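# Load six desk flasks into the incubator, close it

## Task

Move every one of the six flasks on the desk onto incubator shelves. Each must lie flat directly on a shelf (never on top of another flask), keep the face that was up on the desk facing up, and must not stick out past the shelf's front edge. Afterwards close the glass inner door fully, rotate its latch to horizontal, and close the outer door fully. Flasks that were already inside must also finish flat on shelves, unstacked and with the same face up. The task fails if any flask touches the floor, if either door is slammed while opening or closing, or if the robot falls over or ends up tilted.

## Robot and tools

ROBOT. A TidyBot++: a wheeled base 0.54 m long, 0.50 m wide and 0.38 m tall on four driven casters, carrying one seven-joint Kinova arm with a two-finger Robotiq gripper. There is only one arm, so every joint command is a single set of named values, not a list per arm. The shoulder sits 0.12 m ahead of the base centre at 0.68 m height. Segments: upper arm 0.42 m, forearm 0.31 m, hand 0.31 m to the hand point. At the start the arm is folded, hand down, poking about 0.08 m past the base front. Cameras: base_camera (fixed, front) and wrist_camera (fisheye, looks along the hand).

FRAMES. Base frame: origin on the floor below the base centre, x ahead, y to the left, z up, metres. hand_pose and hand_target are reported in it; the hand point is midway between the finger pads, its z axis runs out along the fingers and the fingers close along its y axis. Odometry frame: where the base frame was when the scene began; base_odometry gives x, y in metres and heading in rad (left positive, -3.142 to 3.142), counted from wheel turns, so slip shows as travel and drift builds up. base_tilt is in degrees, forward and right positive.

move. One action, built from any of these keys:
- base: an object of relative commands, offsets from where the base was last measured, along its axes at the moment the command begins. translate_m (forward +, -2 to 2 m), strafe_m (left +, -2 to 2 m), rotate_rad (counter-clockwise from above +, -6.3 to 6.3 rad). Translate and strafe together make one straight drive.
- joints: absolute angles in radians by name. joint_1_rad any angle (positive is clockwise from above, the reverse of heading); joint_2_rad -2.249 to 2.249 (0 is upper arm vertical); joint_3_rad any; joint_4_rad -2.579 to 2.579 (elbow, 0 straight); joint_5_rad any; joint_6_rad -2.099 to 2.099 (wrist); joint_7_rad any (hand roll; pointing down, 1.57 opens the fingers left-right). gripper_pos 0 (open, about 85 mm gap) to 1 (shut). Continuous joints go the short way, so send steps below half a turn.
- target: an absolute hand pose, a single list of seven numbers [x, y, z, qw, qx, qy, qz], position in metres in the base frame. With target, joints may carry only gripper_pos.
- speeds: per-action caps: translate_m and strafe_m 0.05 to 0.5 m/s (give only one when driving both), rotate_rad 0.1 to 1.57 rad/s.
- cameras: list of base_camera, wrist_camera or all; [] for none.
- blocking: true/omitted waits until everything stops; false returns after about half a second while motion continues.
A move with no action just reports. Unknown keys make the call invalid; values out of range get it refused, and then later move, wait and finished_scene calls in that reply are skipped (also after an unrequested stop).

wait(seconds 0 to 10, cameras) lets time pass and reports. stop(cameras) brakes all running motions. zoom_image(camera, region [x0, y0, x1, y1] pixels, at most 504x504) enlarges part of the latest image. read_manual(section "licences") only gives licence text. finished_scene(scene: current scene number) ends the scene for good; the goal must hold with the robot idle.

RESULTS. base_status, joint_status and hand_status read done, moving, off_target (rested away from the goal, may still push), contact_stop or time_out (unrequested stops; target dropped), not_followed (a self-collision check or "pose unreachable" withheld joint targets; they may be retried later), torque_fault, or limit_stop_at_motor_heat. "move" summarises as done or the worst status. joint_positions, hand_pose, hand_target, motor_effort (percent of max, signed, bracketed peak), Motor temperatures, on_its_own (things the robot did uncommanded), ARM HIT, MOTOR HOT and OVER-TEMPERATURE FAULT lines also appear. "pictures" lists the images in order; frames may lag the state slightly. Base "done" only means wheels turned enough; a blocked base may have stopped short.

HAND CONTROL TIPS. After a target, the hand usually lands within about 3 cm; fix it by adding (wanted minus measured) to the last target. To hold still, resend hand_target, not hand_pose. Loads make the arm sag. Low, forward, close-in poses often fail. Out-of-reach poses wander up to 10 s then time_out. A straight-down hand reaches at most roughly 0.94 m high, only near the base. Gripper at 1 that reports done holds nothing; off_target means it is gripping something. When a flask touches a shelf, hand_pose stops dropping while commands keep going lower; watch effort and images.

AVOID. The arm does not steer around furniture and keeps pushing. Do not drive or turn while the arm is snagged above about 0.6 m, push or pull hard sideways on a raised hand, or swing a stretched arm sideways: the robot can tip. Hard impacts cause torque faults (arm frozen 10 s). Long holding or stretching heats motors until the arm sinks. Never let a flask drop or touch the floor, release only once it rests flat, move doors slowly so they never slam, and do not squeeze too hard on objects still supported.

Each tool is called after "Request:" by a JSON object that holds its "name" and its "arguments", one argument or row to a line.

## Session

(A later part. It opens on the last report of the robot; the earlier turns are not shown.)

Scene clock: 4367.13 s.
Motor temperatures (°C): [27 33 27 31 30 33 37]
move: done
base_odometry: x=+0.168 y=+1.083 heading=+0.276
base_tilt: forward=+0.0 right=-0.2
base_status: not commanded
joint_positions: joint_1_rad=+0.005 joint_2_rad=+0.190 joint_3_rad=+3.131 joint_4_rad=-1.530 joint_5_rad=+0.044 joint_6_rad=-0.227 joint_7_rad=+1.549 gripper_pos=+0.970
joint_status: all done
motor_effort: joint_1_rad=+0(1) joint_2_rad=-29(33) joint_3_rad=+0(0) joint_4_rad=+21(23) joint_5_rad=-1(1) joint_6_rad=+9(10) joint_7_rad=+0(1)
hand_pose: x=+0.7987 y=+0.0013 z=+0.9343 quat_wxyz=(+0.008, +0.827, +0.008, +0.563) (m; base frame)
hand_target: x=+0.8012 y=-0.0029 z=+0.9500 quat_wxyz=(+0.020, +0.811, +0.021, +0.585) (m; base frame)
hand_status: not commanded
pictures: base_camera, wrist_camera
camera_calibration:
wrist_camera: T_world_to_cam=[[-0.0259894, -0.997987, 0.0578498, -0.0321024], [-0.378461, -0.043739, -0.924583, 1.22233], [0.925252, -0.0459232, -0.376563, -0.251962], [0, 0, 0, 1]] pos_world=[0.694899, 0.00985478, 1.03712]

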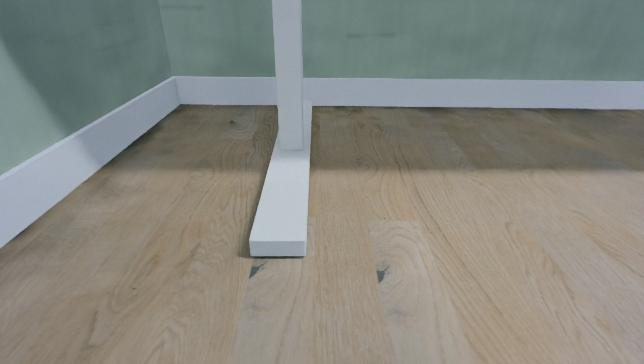

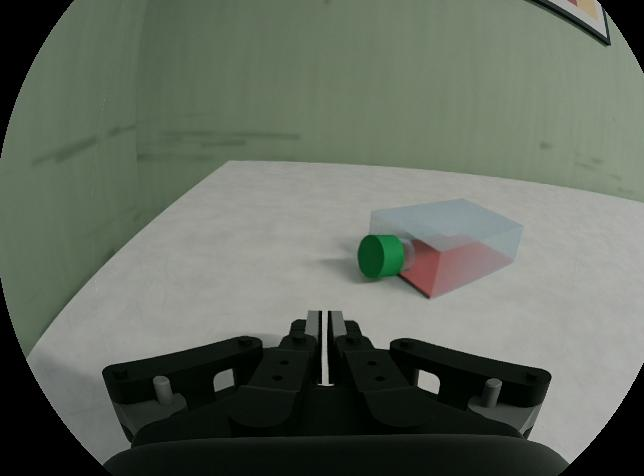

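Request:
{"name": "move", "arguments": {
  "base": {"translate_m": 0.105},
  "speeds": {"translate_m": 0.2},
  "cameras": ["wrist_camera"]
}}

Request:
{"name": "move", "arguments": {
  "base": {"strafe_m": -0.045, "translate_m": -0.006},
  "speeds": {"strafe_m": 0.07},
  "cameras": ["wrist_camera"]
}}

Scene clock: 4378.17 s.
Motor temperatures (°C): [27 33 27 31 30 33 37]
move: done
base_odometry: x=+0.269 y=+1.112 heading=+0.276
base_tilt: forward=+0.1 right=-0.2
base_status: done
joint_positions: joint_1_rad=+0.005 joint_2_rad=+0.190 joint_3_rad=+3.131 joint_4_rad=-1.530 joint_5_rad=+0.044 joint_6_rad=-0.227 joint_7_rad=+1.549 gripper_pos=+0.970
joint_status: not commanded
motor_effort: joint_1_rad=+0(1) joint_2_rad=-30(32) joint_3_rad=+0(1) joint_4_rad=+21(22) joint_5_rad=+0(1) joint_6_rad=+9(9) joint_7_rad=+0(1)
hand_pose: x=+0.7988 y=+0.0013 z=+0.9339 quat_wxyz=(+0.008, +0.827, +0.008, +0.562) (m; base frame)
hand_target: x=+0.8012 y=-0.0029 z=+0.9500 quat_wxyz=(+0.020, +0.811, +0.021, +0.585) (m; base frame)
hand_status: not commanded
pictures: wrist_camera
camera_calibration:
wrist_camera: T_world_to_cam=[[-0.0259435, -0.997987, 0.0578697, -0.0321266], [-0.379132, -0.0437415, -0.924308, 1.22222], [0.924979, -0.04592, -0.377234, -0.251415], [0, 0, 0, 1]] pos_world=[0.695101, 0.00985478, 1.03672]

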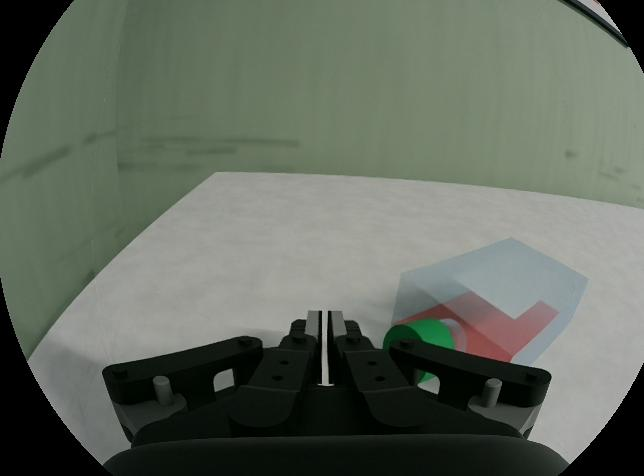

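Scene clock: 4379.33 s.
Motor temperatures (°C): [27 33 27 31 30 33 37]
move: done
base_odometry: x=+0.276 y=+1.067 heading=+0.276
base_tilt: forward=+0.1 right=-0.1
base_status: done
joint_positions: joint_1_rad=+0.006 joint_2_rad=+0.190 joint_3_rad=+3.131 joint_4_rad=-1.530 joint_5_rad=+0.044 joint_6_rad=-0.227 joint_7_rad=+1.549 gripper_pos=+0.970
joint_status: not commanded
motor_effort: joint_1_rad=+0(3) joint_2_rad=-29(30) joint_3_rad=+0(2) joint_4_rad=+21(21) joint_5_rad=+0(1) joint_6_rad=+9(9) joint_7_rad=+0(1)
hand_pose: x=+0.7988 y=+0.0006 z=+0.9339 quat_wxyz=(+0.008, +0.827, +0.007, +0.562) (m; base frame)
hand_target: x=+0.8012 y=-0.0029 z=+0.9500 quat_wxyz=(+0.020, +0.811, +0.021, +0.585) (m; base frame)
hand_status: not commanded
pictures: wrist_camera
camera_calibration:
wrist_camera: T_world_to_cam=[[-0.0268907, -0.997959, 0.0579245, -0.0320231], [-0.379195, -0.0434313, -0.924297, 1.22223], [0.924926, -0.0468197, -0.377253, -0.251377], [0, 0, 0, 1]] pos_world=[0.695106, 0.00935583, 1.03672]

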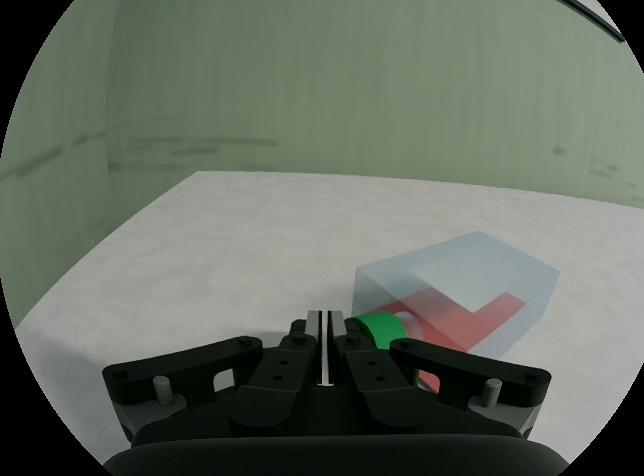

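Request:
{"name": "move", "arguments": {
  "base": {"strafe_m": -0.035, "translate_m": -0.016},
  "speeds": {"strafe_m": 0.07},
  "cameras": ["wrist_camera"]
}}

Request:
{"name": "move", "arguments": {
  "base": {"strafe_m": -0.035, "translate_m": -0.018},
  "speeds": {"strafe_m": 0.07},
  "cameras": ["wrist_camera"]
}}

Scene clock: 4402.83 s.
Motor temperatures (°C): [27 33 27 31 30 33 37]
move: done
base_odometry: x=+0.270 y=+1.029 heading=+0.276
base_tilt: forward=+0.0 right=-0.2
base_status: done
joint_positions: joint_1_rad=+0.007 joint_2_rad=+0.190 joint_3_rad=+3.131 joint_4_rad=-1.530 joint_5_rad=+0.044 joint_6_rad=-0.227 joint_7_rad=+1.549 gripper_pos=+0.970
joint_status: not commanded
motor_effort: joint_1_rad=+0(3) joint_2_rad=-29(33) joint_3_rad=+0(2) joint_4_rad=+21(22) joint_5_rad=-1(1) joint_6_rad=+9(9) joint_7_rad=+0(1)
hand_pose: x=+0.7988 y=+0.0001 z=+0.9338 quat_wxyz=(+0.008, +0.827, +0.007, +0.562) (m; base frame)
hand_target: x=+0.8012 y=-0.0029 z=+0.9500 quat_wxyz=(+0.020, +0.811, +0.021, +0.585) (m; base frame)
hand_status: not commanded
pictures: wrist_camera
camera_calibration:
wrist_camera: T_world_to_cam=[[-0.0277418, -0.997934, 0.0579441, -0.0319442], [-0.379219, -0.0431267, -0.924301, 1.22213], [0.924891, -0.0476153, -0.377239, -0.251425], [0, 0, 0, 1]] pos_world=[0.69511, 0.00885666, 1.03662]

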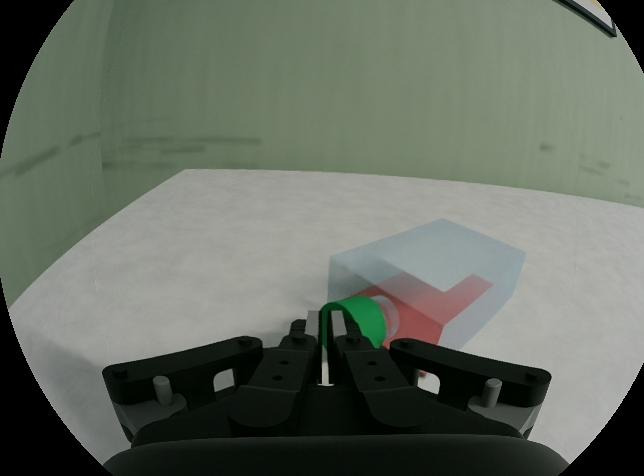

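Scene clock: 4403.93 s.
Motor temperatures (°C): [27 33 27 31 30 33 37]
move: done
base_odometry: x=+0.263 y=+0.991 heading=+0.276
base_tilt: forward=+0.0 right=-0.2
base_status: done
joint_positions: joint_1_rad=+0.007 joint_2_rad=+0.190 joint_3_rad=+3.131 joint_4_rad=-1.530 joint_5_rad=+0.044 joint_6_rad=-0.227 joint_7_rad=+1.549 gripper_pos=+0.970
joint_status: not commanded
motor_effort: joint_1_rad=+0(3) joint_2_rad=-29(31) joint_3_rad=+0(2) joint_4_rad=+21(21) joint_5_rad=+0(1) joint_6_rad=+9(9) joint_7_rad=+0(1)
hand_pose: x=+0.7988 y=-0.0004 z=+0.9339 quat_wxyz=(+0.009, +0.827, +0.007, +0.562) (m; base frame)
hand_target: x=+0.8012 y=-0.0029 z=+0.9500 quat_wxyz=(+0.020, +0.811, +0.021, +0.585) (m; base frame)
hand_status: not commanded
pictures: wrist_camera
camera_calibration:
wrist_camera: T_world_to_cam=[[-0.0284653, -0.99791, 0.0580142, -0.0319181], [-0.379241, -0.0429171, -0.924302, 1.22222], [0.92486, -0.0483119, -0.377227, -0.251395], [0, 0, 0, 1]] pos_world=[0.695114, 0.00845756, 1.03672]

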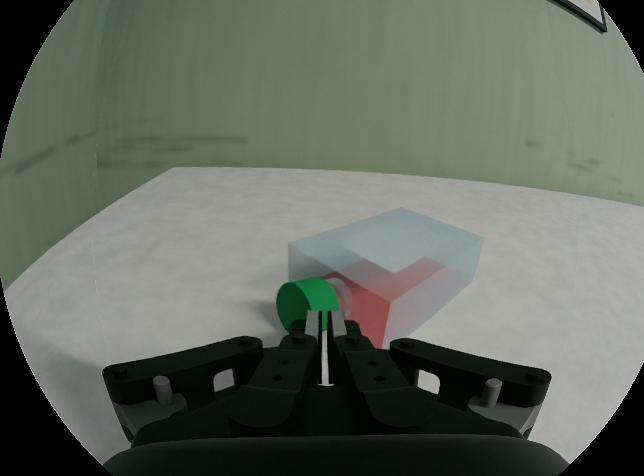

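Request:
{"name": "move", "arguments": {
  "base": {"translate_m": -0.025},
  "speeds": {"translate_m": 0.15},
  "cameras": []
}}

Request:
{"name": "move", "arguments": {
  "base": {"strafe_m": 0.058},
  "speeds": {"strafe_m": 0.15},
  "cameras": []
}}

Request:
{"name": "move", "arguments": {
  "base": {"translate_m": 0.072},
  "speeds": {"translate_m": 0.15},
  "cameras": ["wrist_camera"]
}}

Scene clock: 4437.17 s.
Motor temperatures (°C): [27 33 27 31 30 33 37]
move: done
base_odometry: x=+0.238 y=+0.984 heading=+0.276
base_tilt: forward=+0.0 right=-0.1
base_status: done
joint_positions: joint_1_rad=+0.007 joint_2_rad=+0.184 joint_3_rad=+3.131 joint_4_rad=-1.530 joint_5_rad=+0.044 joint_6_rad=-0.227 joint_7_rad=+1.549 gripper_pos=+0.970
joint_status: not commanded
motor_effort: joint_1_rad=+0(1) joint_2_rad=-29(32) joint_3_rad=+0(1) joint_4_rad=+20(22) joint_5_rad=+0(1) joint_6_rad=+9(9) joint_7_rad=+0(1)
hand_pose: x=+0.7972 y=-0.0004 z=+0.9382 quat_wxyz=(+0.009, +0.825, +0.007, +0.565) (m; base frame)
hand_target: x=+0.8012 y=-0.0029 z=+0.9500 quat_wxyz=(+0.020, +0.811, +0.021, +0.585) (m; base frame)
hand_status: not commanded
pictures: none
No camera images: "cameras" was empty.

Scene clock: 4438.23 s.
Motor temperatures (°C): [27 33 27 31 30 33 37]
move: done
base_odometry: x=+0.222 y=+1.039 heading=+0.277
base_tilt: forward=+0.0 right=-0.2
base_status: done
joint_positions: joint_1_rad=+0.007 joint_2_rad=+0.184 joint_3_rad=+3.131 joint_4_rad=-1.530 joint_5_rad=+0.044 joint_6_rad=-0.227 joint_7_rad=+1.549 gripper_pos=+0.970
joint_status: not commanded
motor_effort: joint_1_rad=+0(3) joint_2_rad=-29(30) joint_3_rad=+0(2) joint_4_rad=+20(21) joint_5_rad=+0(1) joint_6_rad=+9(9) joint_7_rad=+0(1)
hand_pose: x=+0.7972 y=+0.0001 z=+0.9382 quat_wxyz=(+0.008, +0.825, +0.007, +0.565) (m; base frame)
hand_target: x=+0.8012 y=-0.0029 z=+0.9500 quat_wxyz=(+0.020, +0.811, +0.021, +0.585) (m; base frame)
hand_status: not commanded
pictures: none
No camera images: "cameras" was empty.

Scene clock: 4439.40 s.
Motor temperatures (°C): [27 33 27 31 30 33 37]
move: done
base_odometry: x=+0.292 y=+1.059 heading=+0.277
base_tilt: forward=+0.0 right=-0.2
base_status: done
joint_positions: joint_1_rad=+0.007 joint_2_rad=+0.186 joint_3_rad=+3.131 joint_4_rad=-1.530 joint_5_rad=+0.044 joint_6_rad=-0.227 joint_7_rad=+1.549 gripper_pos=+0.970
joint_status: not commanded
motor_effort: joint_1_rad=+0(1) joint_2_rad=-30(32) joint_3_rad=+0(1) joint_4_rad=+21(22) joint_5_rad=+0(1) joint_6_rad=+9(9) joint_7_rad=-1(1)
hand_pose: x=+0.7977 y=+0.0001 z=+0.9367 quat_wxyz=(+0.008, +0.826, +0.007, +0.564) (m; base frame)
hand_target: x=+0.8012 y=-0.0029 z=+0.9500 quat_wxyz=(+0.020, +0.811, +0.021, +0.585) (m; base frame)
hand_status: not commanded
pictures: wrist_camera
camera_calibration:
wrist_camera: T_world_to_cam=[[-0.0280357, -0.997925, 0.0579572, -0.0319316], [-0.375442, -0.0432228, -0.925837, 1.22279], [0.926422, -0.047716, -0.373451, -0.254209], [0, 0, 0, 1]] pos_world=[0.693696, 0.00885718, 1.03902]

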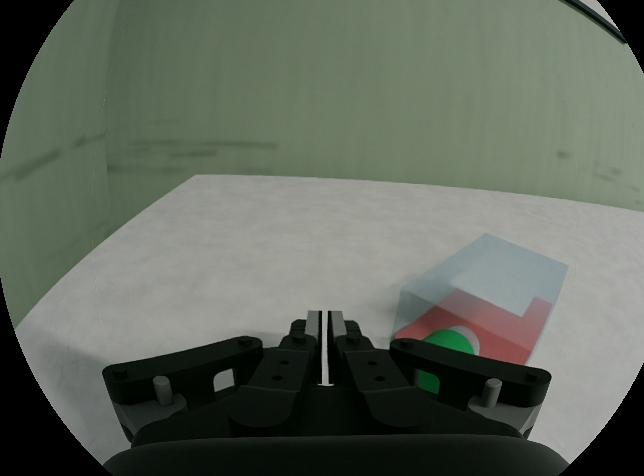

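Request:
{"name": "move", "arguments": {
  "base": {"strafe_m": -0.04, "translate_m": -0.006},
  "speeds": {"strafe_m": 0.08},
  "cameras": []
}}

Request:
{"name": "move", "arguments": {
  "base": {"strafe_m": -0.03, "translate_m": -0.012},
  "speeds": {"strafe_m": 0.07},
  "cameras": ["wrist_camera"]
}}

Scene clock: 4453.50 s.
Motor temperatures (°C): [27 33 27 31 30 33 37]
move: done
base_odometry: x=+0.297 y=+1.019 heading=+0.277
base_tilt: forward=+0.0 right=-0.2
base_status: done
joint_positions: joint_1_rad=+0.007 joint_2_rad=+0.186 joint_3_rad=+3.132 joint_4_rad=-1.530 joint_5_rad=+0.044 joint_6_rad=-0.227 joint_7_rad=+1.549 gripper_pos=+0.970
joint_status: not commanded
motor_effort: joint_1_rad=+0(3) joint_2_rad=-30(31) joint_3_rad=+0(2) joint_4_rad=+21(21) joint_5_rad=+0(1) joint_6_rad=+8(9) joint_7_rad=+0(1)
hand_pose: x=+0.7977 y=-0.0006 z=+0.9367 quat_wxyz=(+0.009, +0.826, +0.006, +0.564) (m; base frame)
hand_target: x=+0.8012 y=-0.0029 z=+0.9500 quat_wxyz=(+0.020, +0.811, +0.021, +0.585) (m; base frame)
hand_status: not commanded
pictures: none
No camera images: "cameras" was empty.

Scene clock: 4454.50 s.
Motor temperatures (°C): [27 33 27 31 30 33 37]
move: done
base_odometry: x=+0.294 y=+0.987 heading=+0.277
base_tilt: forward=+0.0 right=-0.2
base_status: done
joint_positions: joint_1_rad=+0.007 joint_2_rad=+0.186 joint_3_rad=+3.132 joint_4_rad=-1.530 joint_5_rad=+0.044 joint_6_rad=-0.227 joint_7_rad=+1.549 gripper_pos=+0.970
joint_status: not commanded
motor_effort: joint_1_rad=+0(3) joint_2_rad=-29(32) joint_3_rad=+0(2) joint_4_rad=+21(22) joint_5_rad=+0(1) joint_6_rad=+9(9) joint_7_rad=+0(1)
hand_pose: x=+0.7978 y=-0.0007 z=+0.9366 quat_wxyz=(+0.009, +0.826, +0.006, +0.564) (m; base frame)
hand_target: x=+0.8012 y=-0.0029 z=+0.9500 quat_wxyz=(+0.020, +0.811, +0.021, +0.585) (m; base frame)
hand_status: not commanded
pictures: wrist_camera
camera_calibration:
wrist_camera: T_world_to_cam=[[-0.0292043, -0.99789, 0.0579911, -0.0318536], [-0.375509, -0.0428137, -0.925829, 1.22279], [0.926358, -0.0488144, -0.373466, -0.25418], [0, 0, 0, 1]] pos_world=[0.693702, 0.00815835, 1.03902]

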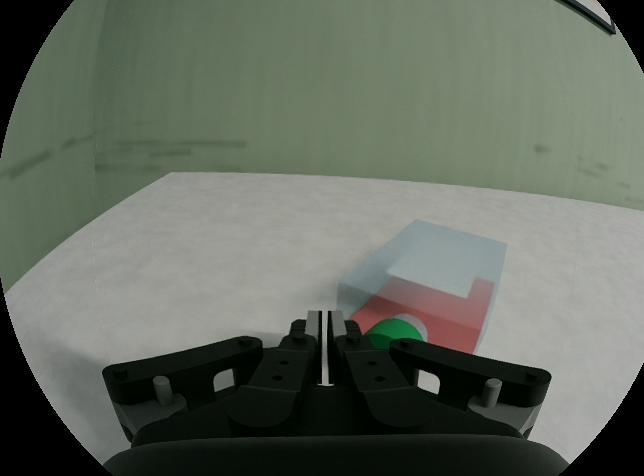

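Request:
{"name": "move", "arguments": {
  "base": {"strafe_m": -0.034, "translate_m": -0.018},
  "speeds": {"strafe_m": 0.07},
  "cameras": []
}}

Request:
{"name": "move", "arguments": {
  "base": {"strafe_m": -0.026, "translate_m": -0.014},
  "speeds": {"strafe_m": 0.07},
  "cameras": ["wrist_camera"]
}}

Request:
{"name": "zoom_image", "arguments": {
  "camera": "wrist_camera",
  "region": [230, 180, 530, 380]
}}

Scene clock: 4468.20 s.
Motor temperatures (°C): [27 33 27 31 30 33 37]
move: done
base_odometry: x=+0.286 y=+0.949 heading=+0.277
base_tilt: forward=+0.0 right=-0.2
base_status: done
joint_positions: joint_1_rad=+0.008 joint_2_rad=+0.186 joint_3_rad=+3.132 joint_4_rad=-1.530 joint_5_rad=+0.044 joint_6_rad=-0.227 joint_7_rad=+1.549 gripper_pos=+0.970
joint_status: not commanded
motor_effort: joint_1_rad=+0(2) joint_2_rad=-29(31) joint_3_rad=+0(2) joint_4_rad=+21(21) joint_5_rad=+0(1) joint_6_rad=+9(9) joint_7_rad=+0(1)
hand_pose: x=+0.7978 y=-0.0011 z=+0.9366 quat_wxyz=(+0.009, +0.826, +0.006, +0.564) (m; base frame)
hand_target: x=+0.8012 y=-0.0029 z=+0.9500 quat_wxyz=(+0.020, +0.811, +0.021, +0.585) (m; base frame)
hand_status: not commanded
pictures: none
No camera images: "cameras" was empty.

Scene clock: 4469.17 s.
Motor temperatures (°C): [27 33 27 31 30 33 37]
move: done
base_odometry: x=+0.280 y=+0.920 heading=+0.277
base_tilt: forward=+0.0 right=-0.2
base_status: done
joint_positions: joint_1_rad=+0.008 joint_2_rad=+0.186 joint_3_rad=+3.132 joint_4_rad=-1.530 joint_5_rad=+0.044 joint_6_rad=-0.227 joint_7_rad=+1.549 gripper_pos=+0.970
joint_status: not commanded
motor_effort: joint_1_rad=+0(3) joint_2_rad=-29(32) joint_3_rad=+0(2) joint_4_rad=+21(21) joint_5_rad=+0(1) joint_6_rad=+9(9) joint_7_rad=+0(1)
hand_pose: x=+0.7978 y=-0.0012 z=+0.9365 quat_wxyz=(+0.009, +0.826, +0.006, +0.564) (m; base frame)
hand_target: x=+0.8012 y=-0.0029 z=+0.9500 quat_wxyz=(+0.020, +0.811, +0.021, +0.585) (m; base frame)
hand_status: not commanded
pictures: wrist_camera
camera_calibration:
wrist_camera: T_world_to_cam=[[-0.0299221, -0.997864, 0.0580656, -0.0317258], [-0.375651, -0.0426067, -0.925781, 1.22274], [0.926278, -0.0495137, -0.373574, -0.254062], [0, 0, 0, 1]] pos_world=[0.693706, 0.00785926, 1.03892]

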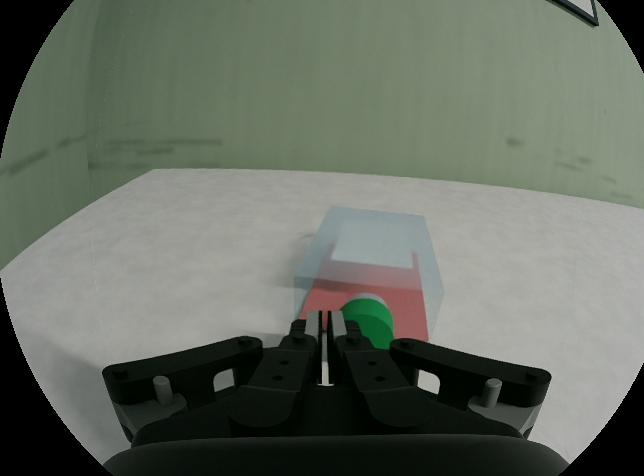

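Scaled by 1.680.

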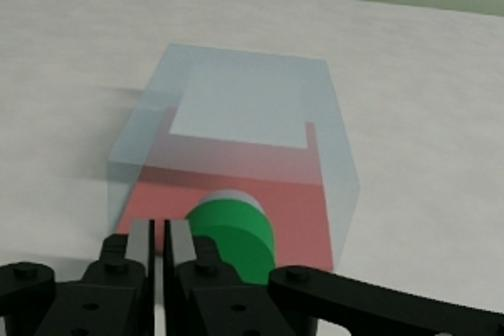

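Request:
{"name": "move", "arguments": {
  "cameras": ["wrist_camera"]
}}

Scene clock: 4520.53 s.
Motor temperatures (°C): [27 33 27 31 30 33 37]
base_odometry: x=+0.280 y=+0.920 heading=+0.277
base_tilt: forward=+0.1 right=-0.2
base_status: done
joint_positions: joint_1_rad=+0.008 joint_2_rad=+0.186 joint_3_rad=+3.132 joint_4_rad=-1.530 joint_5_rad=+0.044 joint_6_rad=-0.227 joint_7_rad=+1.549 gripper_pos=+0.970
joint_status: not commanded
motor_effort: joint_1_rad=+0(3) joint_2_rad=-29(32) joint_3_rad=+0(2) joint_4_rad=+21(21) joint_5_rad=+0(1) joint_6_rad=+9(9) joint_7_rad=+0(1)
hand_pose: x=+0.7978 y=-0.0012 z=+0.9365 quat_wxyz=(+0.009, +0.826, +0.006, +0.564) (m; base frame)
hand_target: x=+0.8012 y=-0.0029 z=+0.9500 quat_wxyz=(+0.020, +0.811, +0.021, +0.585) (m; base frame)
hand_status: not commanded
pictures: wrist_camera
camera_calibration:
wrist_camera: T_world_to_cam=[[-0.0299221, -0.997864, 0.0580656, -0.0317258], [-0.375651, -0.0426067, -0.925781, 1.22274], [0.926278, -0.0495137, -0.373574, -0.254062], [0, 0, 0, 1]] pos_world=[0.693706, 0.00785926, 1.03892]

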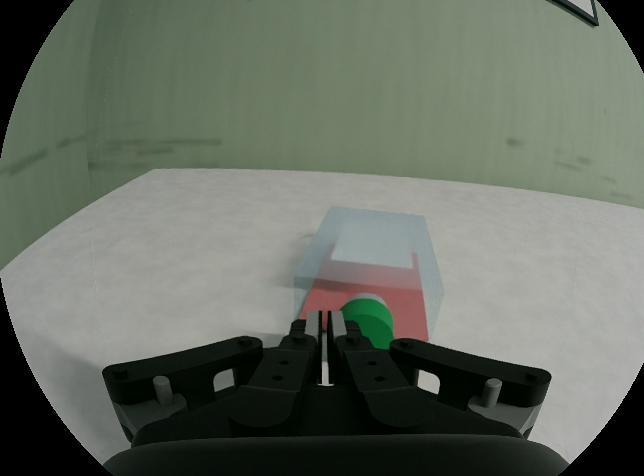

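Request:
{"name": "move", "arguments": {
  "base": {"strafe_m": -0.02},
  "speeds": {"strafe_m": 0.05},
  "cameras": ["wrist_camera"]
}}

Scene clock: 4572.83 s.
Motor temperatures (°C): [27 33 27 31 30 33 37]
move: done
base_odometry: x=+0.285 y=+0.901 heading=+0.277
base_tilt: forward=+0.0 right=-0.1
base_status: done
joint_positions: joint_1_rad=+0.008 joint_2_rad=+0.186 joint_3_rad=+3.132 joint_4_rad=-1.530 joint_5_rad=+0.044 joint_6_rad=-0.227 joint_7_rad=+1.549 gripper_pos=+0.970
joint_status: not commanded
motor_effort: joint_1_rad=+0(3) joint_2_rad=-30(30) joint_3_rad=+0(2) joint_4_rad=+21(21) joint_5_rad=+0(1) joint_6_rad=+9(9) joint_7_rad=+0(1)
hand_pose: x=+0.7978 y=-0.0013 z=+0.9365 quat_wxyz=(+0.009, +0.826, +0.006, +0.564) (m; base frame)
hand_target: x=+0.8012 y=-0.0029 z=+0.9500 quat_wxyz=(+0.020, +0.811, +0.021, +0.585) (m; base frame)
hand_status: not commanded
pictures: wrist_camera
camera_calibration:
wrist_camera: T_world_to_cam=[[-0.0301443, -0.997859, 0.0580458, -0.0317506], [-0.375656, -0.042505, -0.925784, 1.22274], [0.926269, -0.0497124, -0.373571, -0.254068], [0, 0, 0, 1]] pos_world=[0.693707, 0.00765939, 1.03892]

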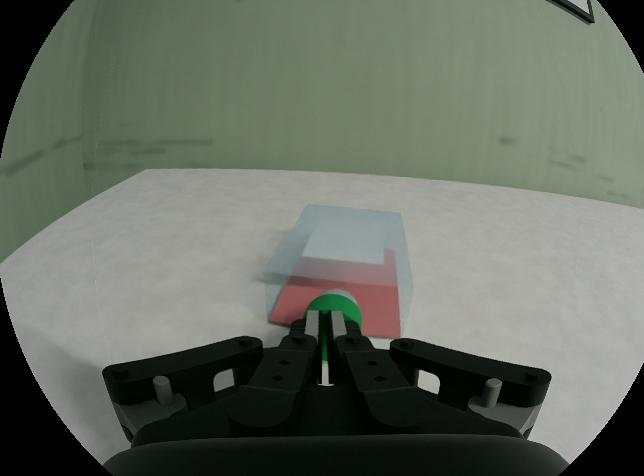

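Request:
{"name": "move", "arguments": {
  "joints": {"joint_2_rad": 0.05},
  "cameras": []
}}

Request:
{"name": "move", "arguments": {
  "base": {"translate_m": -0.1023, "strafe_m": 0.1414},
  "speeds": {"translate_m": 0.15},
  "joints": {"joint_1_rad": 0.182, "gripper_pos": 0.0}
}}

Scene clock: 4602.80 s.
Motor temperatures (°C): [27 33 27 31 30 33 37]
move: done
base_odometry: x=+0.285 y=+0.901 heading=+0.277
base_tilt: forward=+0.1 right=-0.2
base_status: not commanded
joint_positions: joint_1_rad=+0.008 joint_2_rad=+0.052 joint_3_rad=+3.132 joint_4_rad=-1.530 joint_5_rad=+0.044 joint_6_rad=-0.227 joint_7_rad=+1.549 gripper_pos=+0.970
joint_status: all done
motor_effort: joint_1_rad=+0(1) joint_2_rad=-24(33) joint_3_rad=+0(0) joint_4_rad=+21(22) joint_5_rad=+0(1) joint_6_rad=+9(9) joint_7_rad=+0(1)
hand_pose: x=+0.7577 y=-0.0010 z=+1.0249 quat_wxyz=(+0.010, +0.786, +0.006, +0.618) (m; base frame)
hand_target: x=+0.7600 y=-0.0025 z=+1.0375 quat_wxyz=(+0.022, +0.770, +0.020, +0.637) (m; base frame)
hand_status: not commanded
pictures: none
No camera images: "cameras" was empty.

Scene clock: 4604.60 s.
Motor temperatures (°C): [27 33 27 31 30 33 37]
move: done
base_odometry: x=+0.148 y=+1.009 heading=+0.277
base_tilt: forward=+0.0 right=-0.2
base_status: done
joint_positions: joint_1_rad=+0.171 joint_2_rad=+0.052 joint_3_rad=+3.134 joint_4_rad=-1.530 joint_5_rad=+0.044 joint_6_rad=-0.227 joint_7_rad=+1.549 gripper_pos=+0.000
joint_status: all done
motor_effort: joint_1_rad=-1(2) joint_2_rad=-24(29) joint_3_rad=+0(2) joint_4_rad=+21(23) joint_5_rad=-1(1) joint_6_rad=+9(10) joint_7_rad=+0(1)
hand_pose: x=+0.7489 y=-0.1057 z=+1.0249 quat_wxyz=(+0.061, +0.784, -0.059, +0.615) (m; base frame)
hand_target: x=+0.7501 y=-0.1122 z=+1.0375 quat_wxyz=(+0.076, +0.769, -0.047, +0.633) (m; base frame)
hand_status: not commanded
pictures: base_camera, wrist_camera
camera_calibration:
wrist_camera: T_world_to_cam=[[-0.200772, -0.978112, 0.0546524, -0.00915695], [-0.252412, -0.00225466, -0.967617, 1.23658], [0.946561, -0.208065, -0.246435, -0.343214], [0, 0, 0, 1]] pos_world=[0.635164, -0.0775793, 1.11246]

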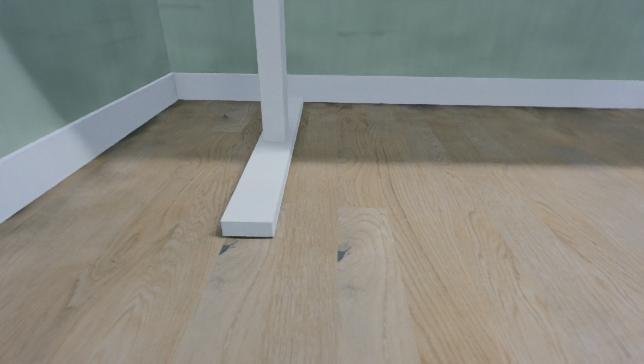

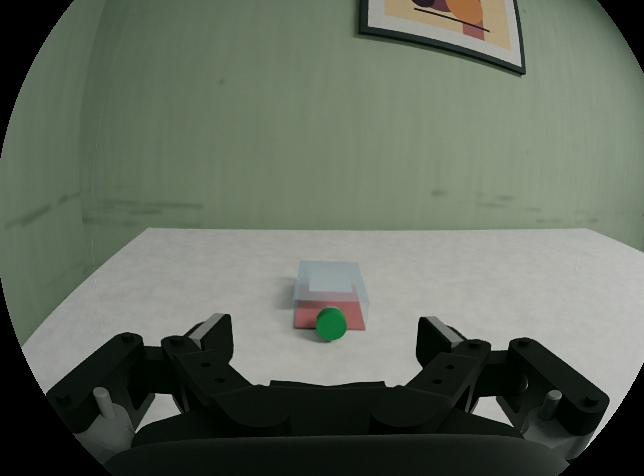

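Request:
{"name": "zoom_image", "arguments": {
  "camera": "wrist_camera",
  "region": [242, 230, 422, 360]
}}

Scaled by 2.800.

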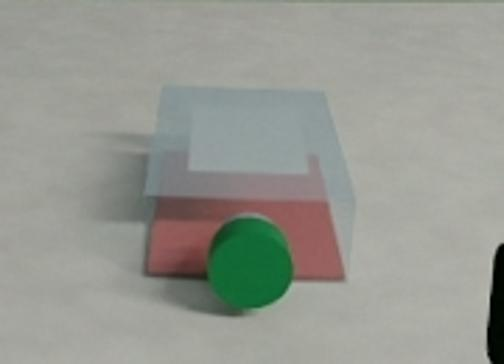

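Request:
{"name": "move", "arguments": {
  "joints": {"joint_6_rad": -0.42},
  "cameras": []
}}

Request:
{"name": "move", "arguments": {
  "base": {"translate_m": 0.1315, "strafe_m": -0.0318},
  "speeds": {"translate_m": 0.12}
}}

Scene clock: 4647.67 s.
Motor temperatures (°C): [27 33 27 31 30 33 37]
move: done
base_odometry: x=+0.148 y=+1.009 heading=+0.277
base_tilt: forward=+0.1 right=-0.2
base_status: not commanded
joint_positions: joint_1_rad=+0.171 joint_2_rad=+0.054 joint_3_rad=+3.134 joint_4_rad=-1.538 joint_5_rad=+0.044 joint_6_rad=-0.399 joint_7_rad=+1.549 gripper_pos=+0.000
joint_status: all done
motor_effort: joint_1_rad=+0(1) joint_2_rad=-25(26) joint_3_rad=+0(0) joint_4_rad=+21(23) joint_5_rad=+0(1) joint_6_rad=+8(10) joint_7_rad=+0(1)
hand_pose: x=+0.7312 y=-0.1051 z=+0.9684 quat_wxyz=(+0.057, +0.836, -0.065, +0.541) (m; base frame)
hand_target: x=+0.7261 y=-0.1102 z=+0.9637 quat_wxyz=(+0.067, +0.842, -0.053, +0.532) (m; base frame)
hand_status: not commanded
pictures: none
No camera images: "cameras" was empty.

Scene clock: 4649.43 s.
Motor temperatures (°C): [27 33 27 31 30 33 37]
move: done
base_odometry: x=+0.283 y=+1.014 heading=+0.277
base_tilt: forward=+0.0 right=-0.2
base_status: done
joint_positions: joint_1_rad=+0.171 joint_2_rad=+0.055 joint_3_rad=+3.134 joint_4_rad=-1.538 joint_5_rad=+0.044 joint_6_rad=-0.399 joint_7_rad=+1.549 gripper_pos=+0.000
joint_status: not commanded
motor_effort: joint_1_rad=+0(1) joint_2_rad=-24(27) joint_3_rad=+0(0) joint_4_rad=+21(22) joint_5_rad=+0(1) joint_6_rad=+9(9) joint_7_rad=+0(1)
hand_pose: x=+0.7315 y=-0.1051 z=+0.9677 quat_wxyz=(+0.056, +0.837, -0.065, +0.541) (m; base frame)
hand_target: x=+0.7261 y=-0.1102 z=+0.9637 quat_wxyz=(+0.067, +0.842, -0.053, +0.532) (m; base frame)
hand_status: not commanded
pictures: base_camera, wrist_camera
camera_calibration:
wrist_camera: T_world_to_cam=[[-0.197737, -0.978315, 0.0616384, -0.0179481], [-0.422065, 0.0282177, -0.906126, 1.24474], [0.884738, -0.20519, -0.418493, -0.128666], [0, 0, 0, 1]] pos_world=[0.635647, -0.0790836, 1.07515]

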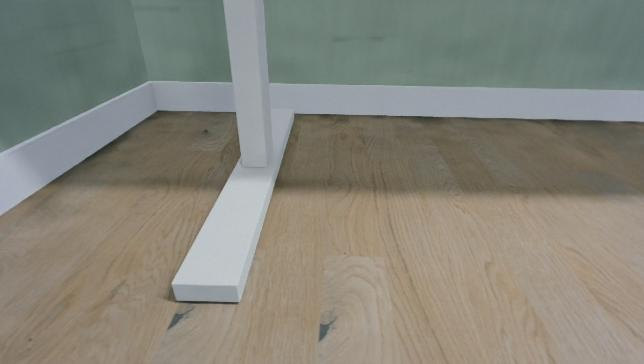

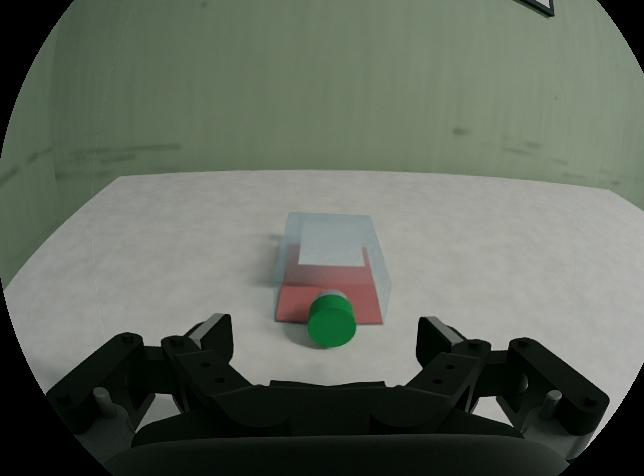

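Request:
{"name": "zoom_image", "arguments": {
  "camera": "wrist_camera",
  "region": [222, 190, 442, 370]
}}

Scaled by 2.291.

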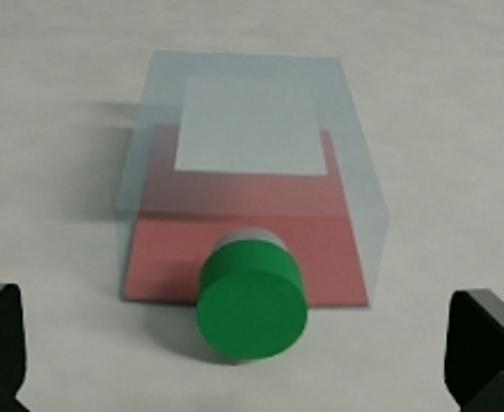

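Request:
{"name": "move", "arguments": {
  "base": {"strafe_m": -0.0045, "translate_m": 0.0},
  "speeds": {"strafe_m": 0.05},
  "joints": {"joint_2_rad": 0.15, "joint_6_rad": -0.213},
  "cameras": ["wrist_camera"]
}}

Scene clock: 4705.33 s.
Motor temperatures (°C): [27 33 27 31 30 33 37]
move: done
base_odometry: x=+0.284 y=+1.010 heading=+0.277
base_tilt: forward=+0.1 right=-0.2
base_status: done
joint_positions: joint_1_rad=+0.172 joint_2_rad=+0.152 joint_3_rad=+3.134 joint_4_rad=-1.538 joint_5_rad=+0.044 joint_6_rad=-0.283 joint_7_rad=+1.549 gripper_pos=+0.000
joint_status: all done
motor_effort: joint_1_rad=+0(3) joint_2_rad=-28(31) joint_3_rad=+0(3) joint_4_rad=+21(22) joint_5_rad=-1(1) joint_6_rad=+9(9) joint_7_rad=+1(1)
hand_pose: x=+0.7718 y=-0.1112 z=+0.9386 quat_wxyz=(+0.056, +0.832, -0.064, +0.549) (m; base frame)
hand_target: x=+0.7778 y=-0.1177 z=+0.9590 quat_wxyz=(+0.070, +0.813, -0.050, +0.576) (m; base frame)
hand_status: not commanded
pictures: wrist_camera
camera_calibration:
wrist_camera: T_world_to_cam=[[-0.195013, -0.978968, 0.0599231, -0.014731], [-0.404842, 0.0246961, -0.914053, 1.22922], [0.893349, -0.202512, -0.401144, -0.20047], [0, 0, 0, 1]] pos_world=[0.673858, -0.0853757, 1.04404]

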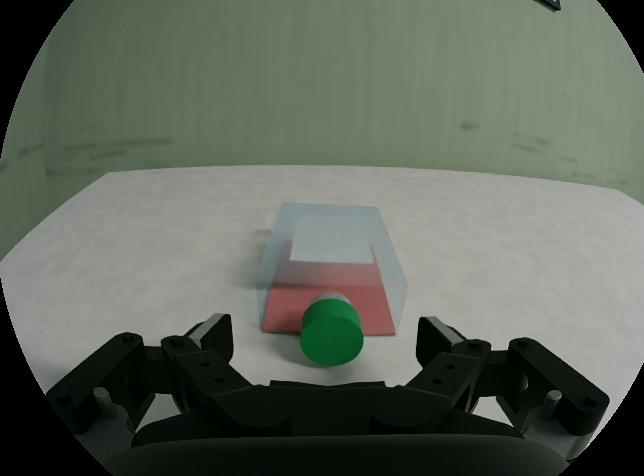

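Request:
{"name": "zoom_image", "arguments": {
  "camera": "wrist_camera",
  "region": [222, 190, 442, 380]
}}

Scaled by 2.291.

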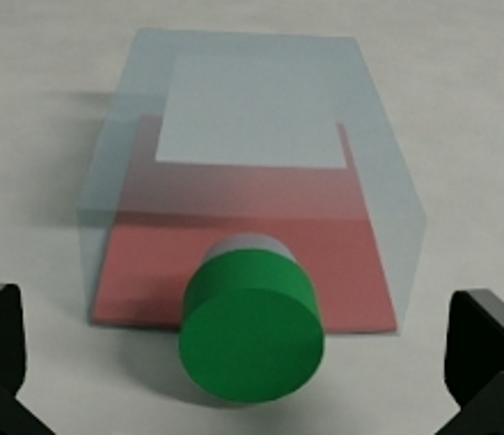

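Request:
{"name": "move", "arguments": {
  "base": {"translate_m": 0.0212, "strafe_m": -0.0073},
  "speeds": {"translate_m": 0.06},
  "joints": {"gripper_pos": 0.45, "joint_2_rad": 0.158},
  "cameras": ["wrist_camera"]
}}

Scene clock: 4742.80 s.
Motor temperatures (°C): [27 33 27 31 30 33 37]
move: done
base_odometry: x=+0.307 y=+1.009 heading=+0.277
base_tilt: forward=+0.0 right=-0.2
base_status: done
joint_positions: joint_1_rad=+0.172 joint_2_rad=+0.155 joint_3_rad=+3.134 joint_4_rad=-1.538 joint_5_rad=+0.044 joint_6_rad=-0.283 joint_7_rad=+1.549 gripper_pos=+0.450
joint_status: all done
motor_effort: joint_1_rad=+0(1) joint_2_rad=-28(30) joint_3_rad=+0(1) joint_4_rad=+21(22) joint_5_rad=+0(1) joint_6_rad=+8(9) joint_7_rad=+0(1)
hand_pose: x=+0.7726 y=-0.1114 z=+0.9366 quat_wxyz=(+0.056, +0.832, -0.064, +0.548) (m; base frame)
hand_target: x=+0.7799 y=-0.1181 z=+0.9536 quat_wxyz=(+0.070, +0.815, -0.050, +0.573) (m; base frame)
hand_status: not commanded
pictures: wrist_camera
camera_calibration:
wrist_camera: T_world_to_cam=[[-0.194846, -0.978998, 0.0599896, -0.0147951], [-0.40759, 0.0251868, -0.912817, 1.22873], [0.892135, -0.20231, -0.403938, -0.198435], [0, 0, 0, 1]] pos_world=[0.674969, -0.0855776, 1.04234]

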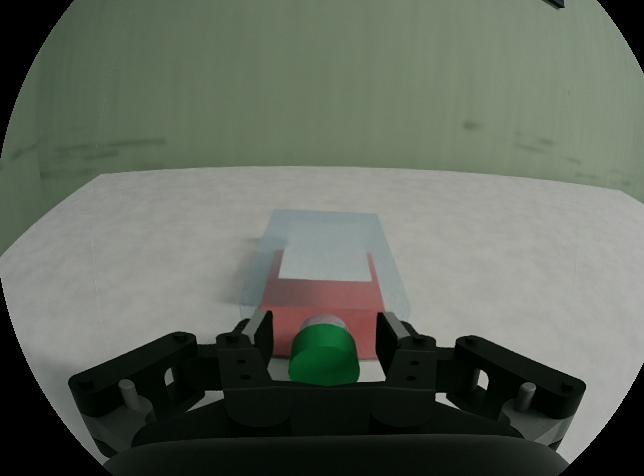

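Request:
{"name": "move", "arguments": {
  "joints": {"gripper_pos": 0.62},
  "cameras": ["wrist_camera"]
}}

Request:
{"name": "zoom_image", "arguments": {
  "camera": "wrist_camera",
  "region": [222, 190, 442, 400]
}}

Scene clock: 4750.80 s.
Motor temperatures (°C): [27 33 27 31 30 33 37]
move: done
base_odometry: x=+0.307 y=+1.009 heading=+0.277
base_tilt: forward=+0.1 right=-0.2
base_status: not commanded
joint_positions: joint_1_rad=+0.172 joint_2_rad=+0.155 joint_3_rad=+3.134 joint_4_rad=-1.538 joint_5_rad=+0.044 joint_6_rad=-0.283 joint_7_rad=+1.549 gripper_pos=+0.620
joint_status: all done
motor_effort: joint_1_rad=+0(1) joint_2_rad=-28(29) joint_3_rad=+0(0) joint_4_rad=+21(21) joint_5_rad=-1(1) joint_6_rad=+9(9) joint_7_rad=+0(1)
hand_pose: x=+0.7726 y=-0.1114 z=+0.9366 quat_wxyz=(+0.056, +0.832, -0.064, +0.548) (m; base frame)
hand_target: x=+0.7799 y=-0.1181 z=+0.9536 quat_wxyz=(+0.070, +0.815, -0.050, +0.573) (m; base frame)
hand_status: not commanded
pictures: wrist_camera
camera_calibration:
wrist_camera: T_world_to_cam=[[-0.194846, -0.978998, 0.0599896, -0.0147951], [-0.40759, 0.0251868, -0.912817, 1.22873], [0.892135, -0.20231, -0.403938, -0.198435], [0, 0, 0, 1]] pos_world=[0.674969, -0.0855776, 1.04234]

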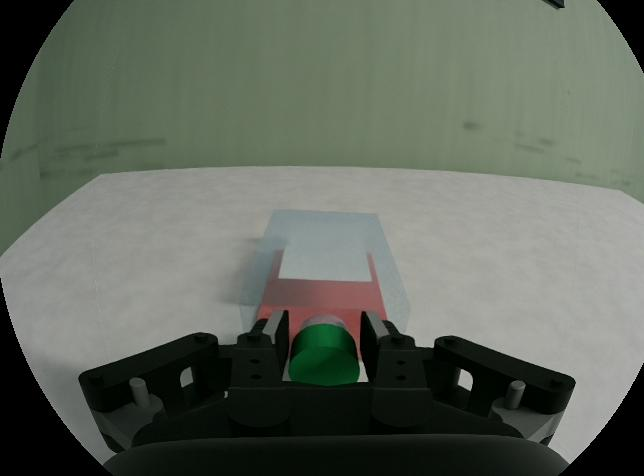

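Scaled by 2.291.

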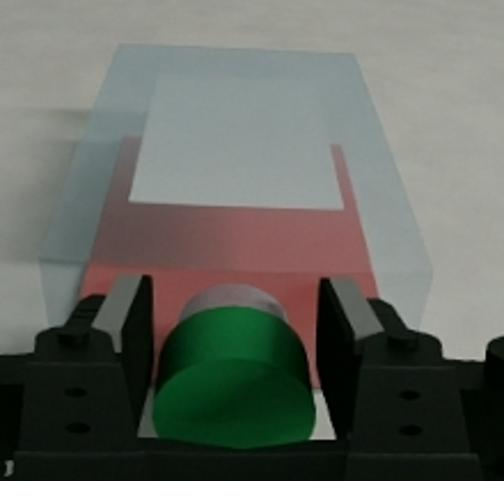

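Request:
{"name": "move", "arguments": {
  "joints": {"joint_2_rad": 0.164},
  "cameras": ["wrist_camera"]
}}

Request:
{"name": "zoom_image", "arguments": {
  "camera": "wrist_camera",
  "region": [222, 190, 442, 400]
}}

Scene clock: 4778.20 s.
Motor temperatures (°C): [27 33 27 31 30 33 37]
move: done
base_odometry: x=+0.307 y=+1.009 heading=+0.277
base_tilt: forward=+0.1 right=-0.2
base_status: not commanded
joint_positions: joint_1_rad=+0.172 joint_2_rad=+0.156 joint_3_rad=+3.134 joint_4_rad=-1.538 joint_5_rad=+0.044 joint_6_rad=-0.283 joint_7_rad=+1.549 gripper_pos=+0.620
joint_status: all done
motor_effort: joint_1_rad=+0(0) joint_2_rad=-28(29) joint_3_rad=+0(0) joint_4_rad=+21(21) joint_5_rad=+0(1) joint_6_rad=+9(9) joint_7_rad=+0(1)
hand_pose: x=+0.7729 y=-0.1114 z=+0.9358 quat_wxyz=(+0.055, +0.833, -0.064, +0.547) (m; base frame)
hand_target: x=+0.7815 y=-0.1184 z=+0.9496 quat_wxyz=(+0.069, +0.817, -0.050, +0.571) (m; base frame)
hand_status: not commanded
pictures: wrist_camera
camera_calibration:
wrist_camera: T_world_to_cam=[[-0.194767, -0.979012, 0.0600076, -0.0147485], [-0.408679, 0.0253835, -0.912325, 1.2285], [0.891654, -0.202215, -0.405046, -0.197591], [0, 0, 0, 1]] pos_world=[0.675373, -0.0855784, 1.04164]

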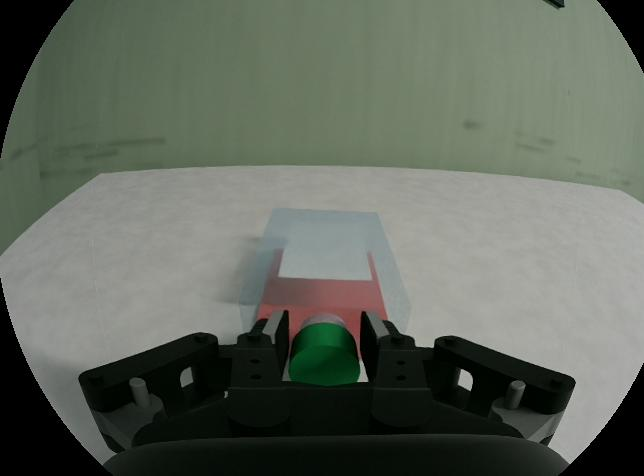

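Scaled by 2.291.

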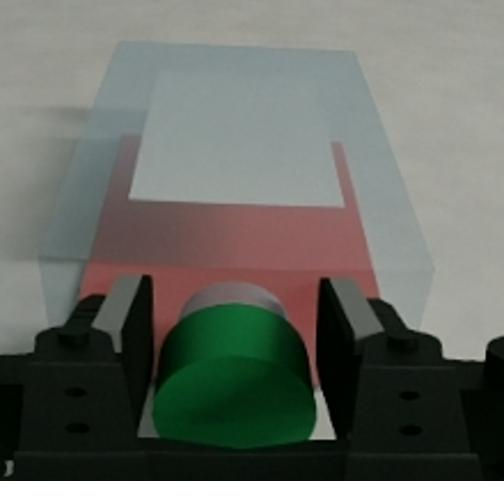

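Request:
{"name": "move", "arguments": {
  "joints": {"joint_2_rad": 0.17},
  "cameras": ["wrist_camera"]
}}

Request:
{"name": "zoom_image", "arguments": {
  "camera": "wrist_camera",
  "region": [222, 190, 442, 400]
}}

Scene clock: 4789.30 s.
Motor temperatures (°C): [27 33 27 31 30 33 37]
move: done
base_odometry: x=+0.307 y=+1.009 heading=+0.277
base_tilt: forward=+0.0 right=-0.2
base_status: not commanded
joint_positions: joint_1_rad=+0.172 joint_2_rad=+0.159 joint_3_rad=+3.134 joint_4_rad=-1.538 joint_5_rad=+0.044 joint_6_rad=-0.283 joint_7_rad=+1.549 gripper_pos=+0.620
joint_status: all done
motor_effort: joint_1_rad=-1(1) joint_2_rad=-28(29) joint_3_rad=+0(0) joint_4_rad=+21(21) joint_5_rad=+0(1) joint_6_rad=+9(9) joint_7_rad=+0(1)
hand_pose: x=+0.7735 y=-0.1115 z=+0.9341 quat_wxyz=(+0.055, +0.833, -0.064, +0.546) (m; base frame)
hand_target: x=+0.7831 y=-0.1187 z=+0.9455 quat_wxyz=(+0.069, +0.818, -0.050, +0.568) (m; base frame)
hand_status: not commanded
pictures: wrist_camera
camera_calibration:
wrist_camera: T_world_to_cam=[[-0.194596, -0.979043, 0.0600585, -0.0148564], [-0.410941, 0.0257763, -0.911298, 1.2281], [0.890652, -0.202015, -0.407345, -0.195922], [0, 0, 0, 1]] pos_world=[0.676282, -0.08578, 1.04024]

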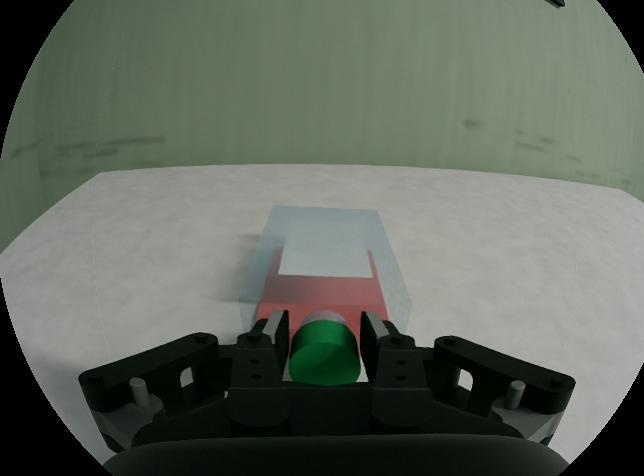

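Scaled by 2.291.

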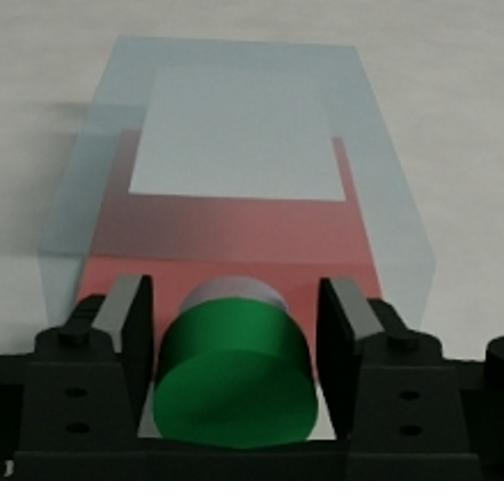

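Request:
{"name": "move", "arguments": {
  "joints": {"joint_2_rad": 0.176},
  "cameras": ["wrist_camera"]
}}

Request:
{"name": "zoom_image", "arguments": {
  "camera": "wrist_camera",
  "region": [222, 190, 442, 400]
}}

Scene clock: 4798.83 s.
Motor temperatures (°C): [27 33 27 31 30 33 37]
move: done
base_odometry: x=+0.307 y=+1.009 heading=+0.277
base_tilt: forward=+0.0 right=-0.2
base_status: not commanded
joint_positions: joint_1_rad=+0.172 joint_2_rad=+0.164 joint_3_rad=+3.134 joint_4_rad=-1.538 joint_5_rad=+0.044 joint_6_rad=-0.283 joint_7_rad=+1.549 gripper_pos=+0.620
joint_status: all done
motor_effort: joint_1_rad=+0(1) joint_2_rad=-28(29) joint_3_rad=+0(0) joint_4_rad=+21(21) joint_5_rad=+0(1) joint_6_rad=+8(9) joint_7_rad=+0(1)
hand_pose: x=+0.7747 y=-0.1117 z=+0.9310 quat_wxyz=(+0.055, +0.835, -0.064, +0.544) (m; base frame)
hand_target: x=+0.7846 y=-0.1190 z=+0.9415 quat_wxyz=(+0.069, +0.820, -0.050, +0.566) (m; base frame)
hand_status: not commanded
pictures: wrist_camera
camera_calibration:
wrist_camera: T_world_to_cam=[[-0.194355, -0.979088, 0.0601124, -0.0148992], [-0.415122, 0.0265719, -0.909378, 1.22722], [0.888763, -0.201696, -0.411605, -0.192794], [0, 0, 0, 1]] pos_world=[0.677899, -0.0860832, 1.03755]

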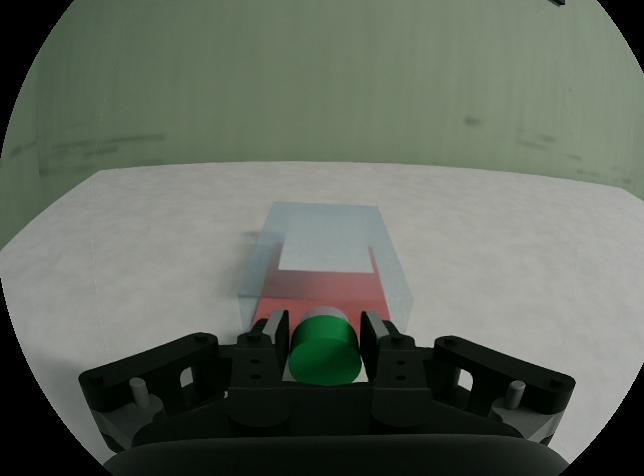

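Scaled by 2.291.

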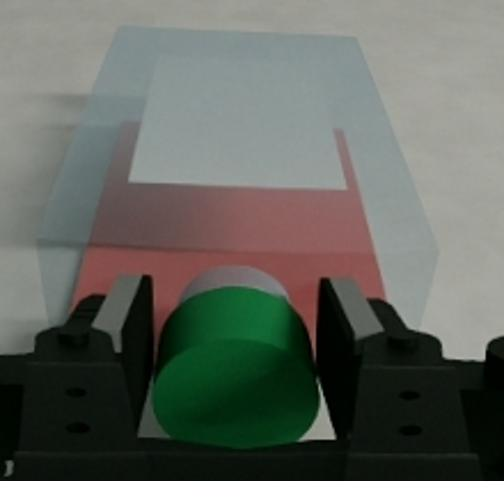

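Request:
{"name": "move", "arguments": {
  "joints": {"gripper_pos": 0.72},
  "cameras": ["wrist_camera"]
}}

Request:
{"name": "move", "arguments": {
  "joints": {"gripper_pos": 0.85},
  "cameras": ["wrist_camera"]
}}

Scene clock: 4804.90 s.
Motor temperatures (°C): [27 33 27 31 30 33 37]
move: off_target
base_odometry: x=+0.307 y=+1.009 heading=+0.277
base_tilt: forward=+0.0 right=-0.2
base_status: not commanded
joint_positions: joint_1_rad=+0.172 joint_2_rad=+0.164 joint_3_rad=+3.134 joint_4_rad=-1.538 joint_5_rad=+0.044 joint_6_rad=-0.283 joint_7_rad=+1.549 gripper_pos=+0.688
joint_status: gripper_pos off_target (ended at +0.688, target +0.720)
motor_effort: joint_1_rad=+0(1) joint_2_rad=-27(28) joint_3_rad=+0(0) joint_4_rad=+20(21) joint_5_rad=+0(1) joint_6_rad=+8(9) joint_7_rad=+0(1)
hand_pose: x=+0.7748 y=-0.1117 z=+0.9311 quat_wxyz=(+0.055, +0.835, -0.064, +0.544) (m; base frame)
hand_target: x=+0.7846 y=-0.1190 z=+0.9415 quat_wxyz=(+0.069, +0.820, -0.050, +0.566) (m; base frame)
hand_status: not commanded
pictures: wrist_camera
camera_calibration:
wrist_camera: T_world_to_cam=[[-0.194352, -0.979089, 0.0600984, -0.0148737], [-0.414641, 0.0264745, -0.9096, 1.22725], [0.888988, -0.201702, -0.411116, -0.1935], [0, 0, 0, 1]] pos_world=[0.677997, -0.0860828, 1.03765]

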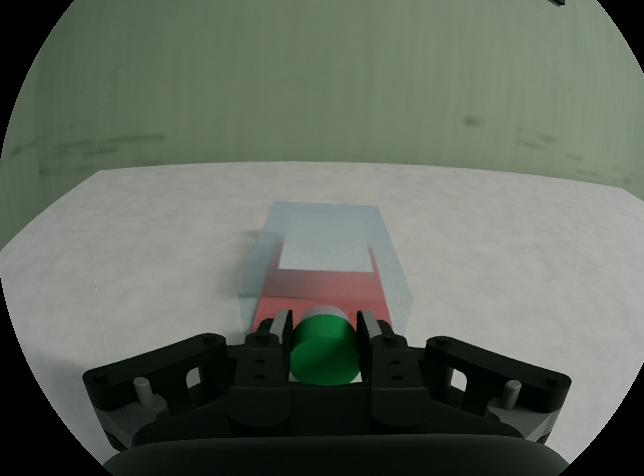

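Scene clock: 4805.47 s.
Motor temperatures (°C): [27 33 27 31 30 33 37]
move: off_target
base_odometry: x=+0.307 y=+1.009 heading=+0.277
base_tilt: forward=+0.1 right=-0.2
base_status: not commanded
joint_positions: joint_1_rad=+0.172 joint_2_rad=+0.164 joint_3_rad=+3.134 joint_4_rad=-1.538 joint_5_rad=+0.044 joint_6_rad=-0.283 joint_7_rad=+1.549 gripper_pos=+0.688
joint_status: gripper_pos off_target (ended at +0.688, target +0.850)
motor_effort: joint_1_rad=-1(1) joint_2_rad=-27(28) joint_3_rad=+0(1) joint_4_rad=+20(20) joint_5_rad=+0(1) joint_6_rad=+8(8) joint_7_rad=+0(1)
hand_pose: x=+0.7748 y=-0.1117 z=+0.9311 quat_wxyz=(+0.055, +0.835, -0.064, +0.544) (m; base frame)
hand_target: x=+0.7846 y=-0.1190 z=+0.9415 quat_wxyz=(+0.069, +0.820, -0.050, +0.566) (m; base frame)
hand_status: not commanded
pictures: wrist_camera
camera_calibration:
wrist_camera: T_world_to_cam=[[-0.194352, -0.979089, 0.0600984, -0.0148737], [-0.414641, 0.0264745, -0.9096, 1.22725], [0.888988, -0.201702, -0.411116, -0.1935], [0, 0, 0, 1]] pos_world=[0.677997, -0.0860828, 1.03765]

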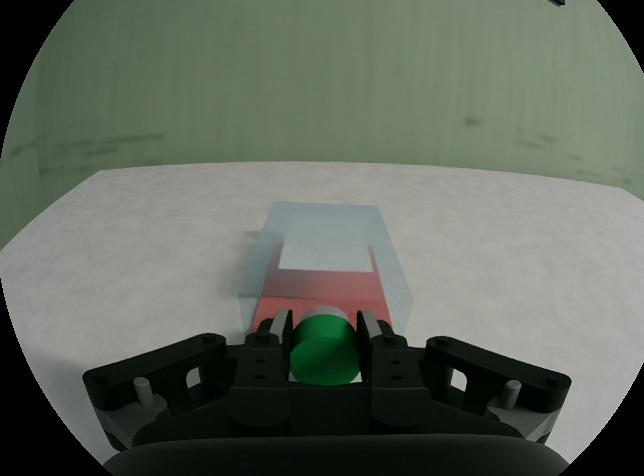

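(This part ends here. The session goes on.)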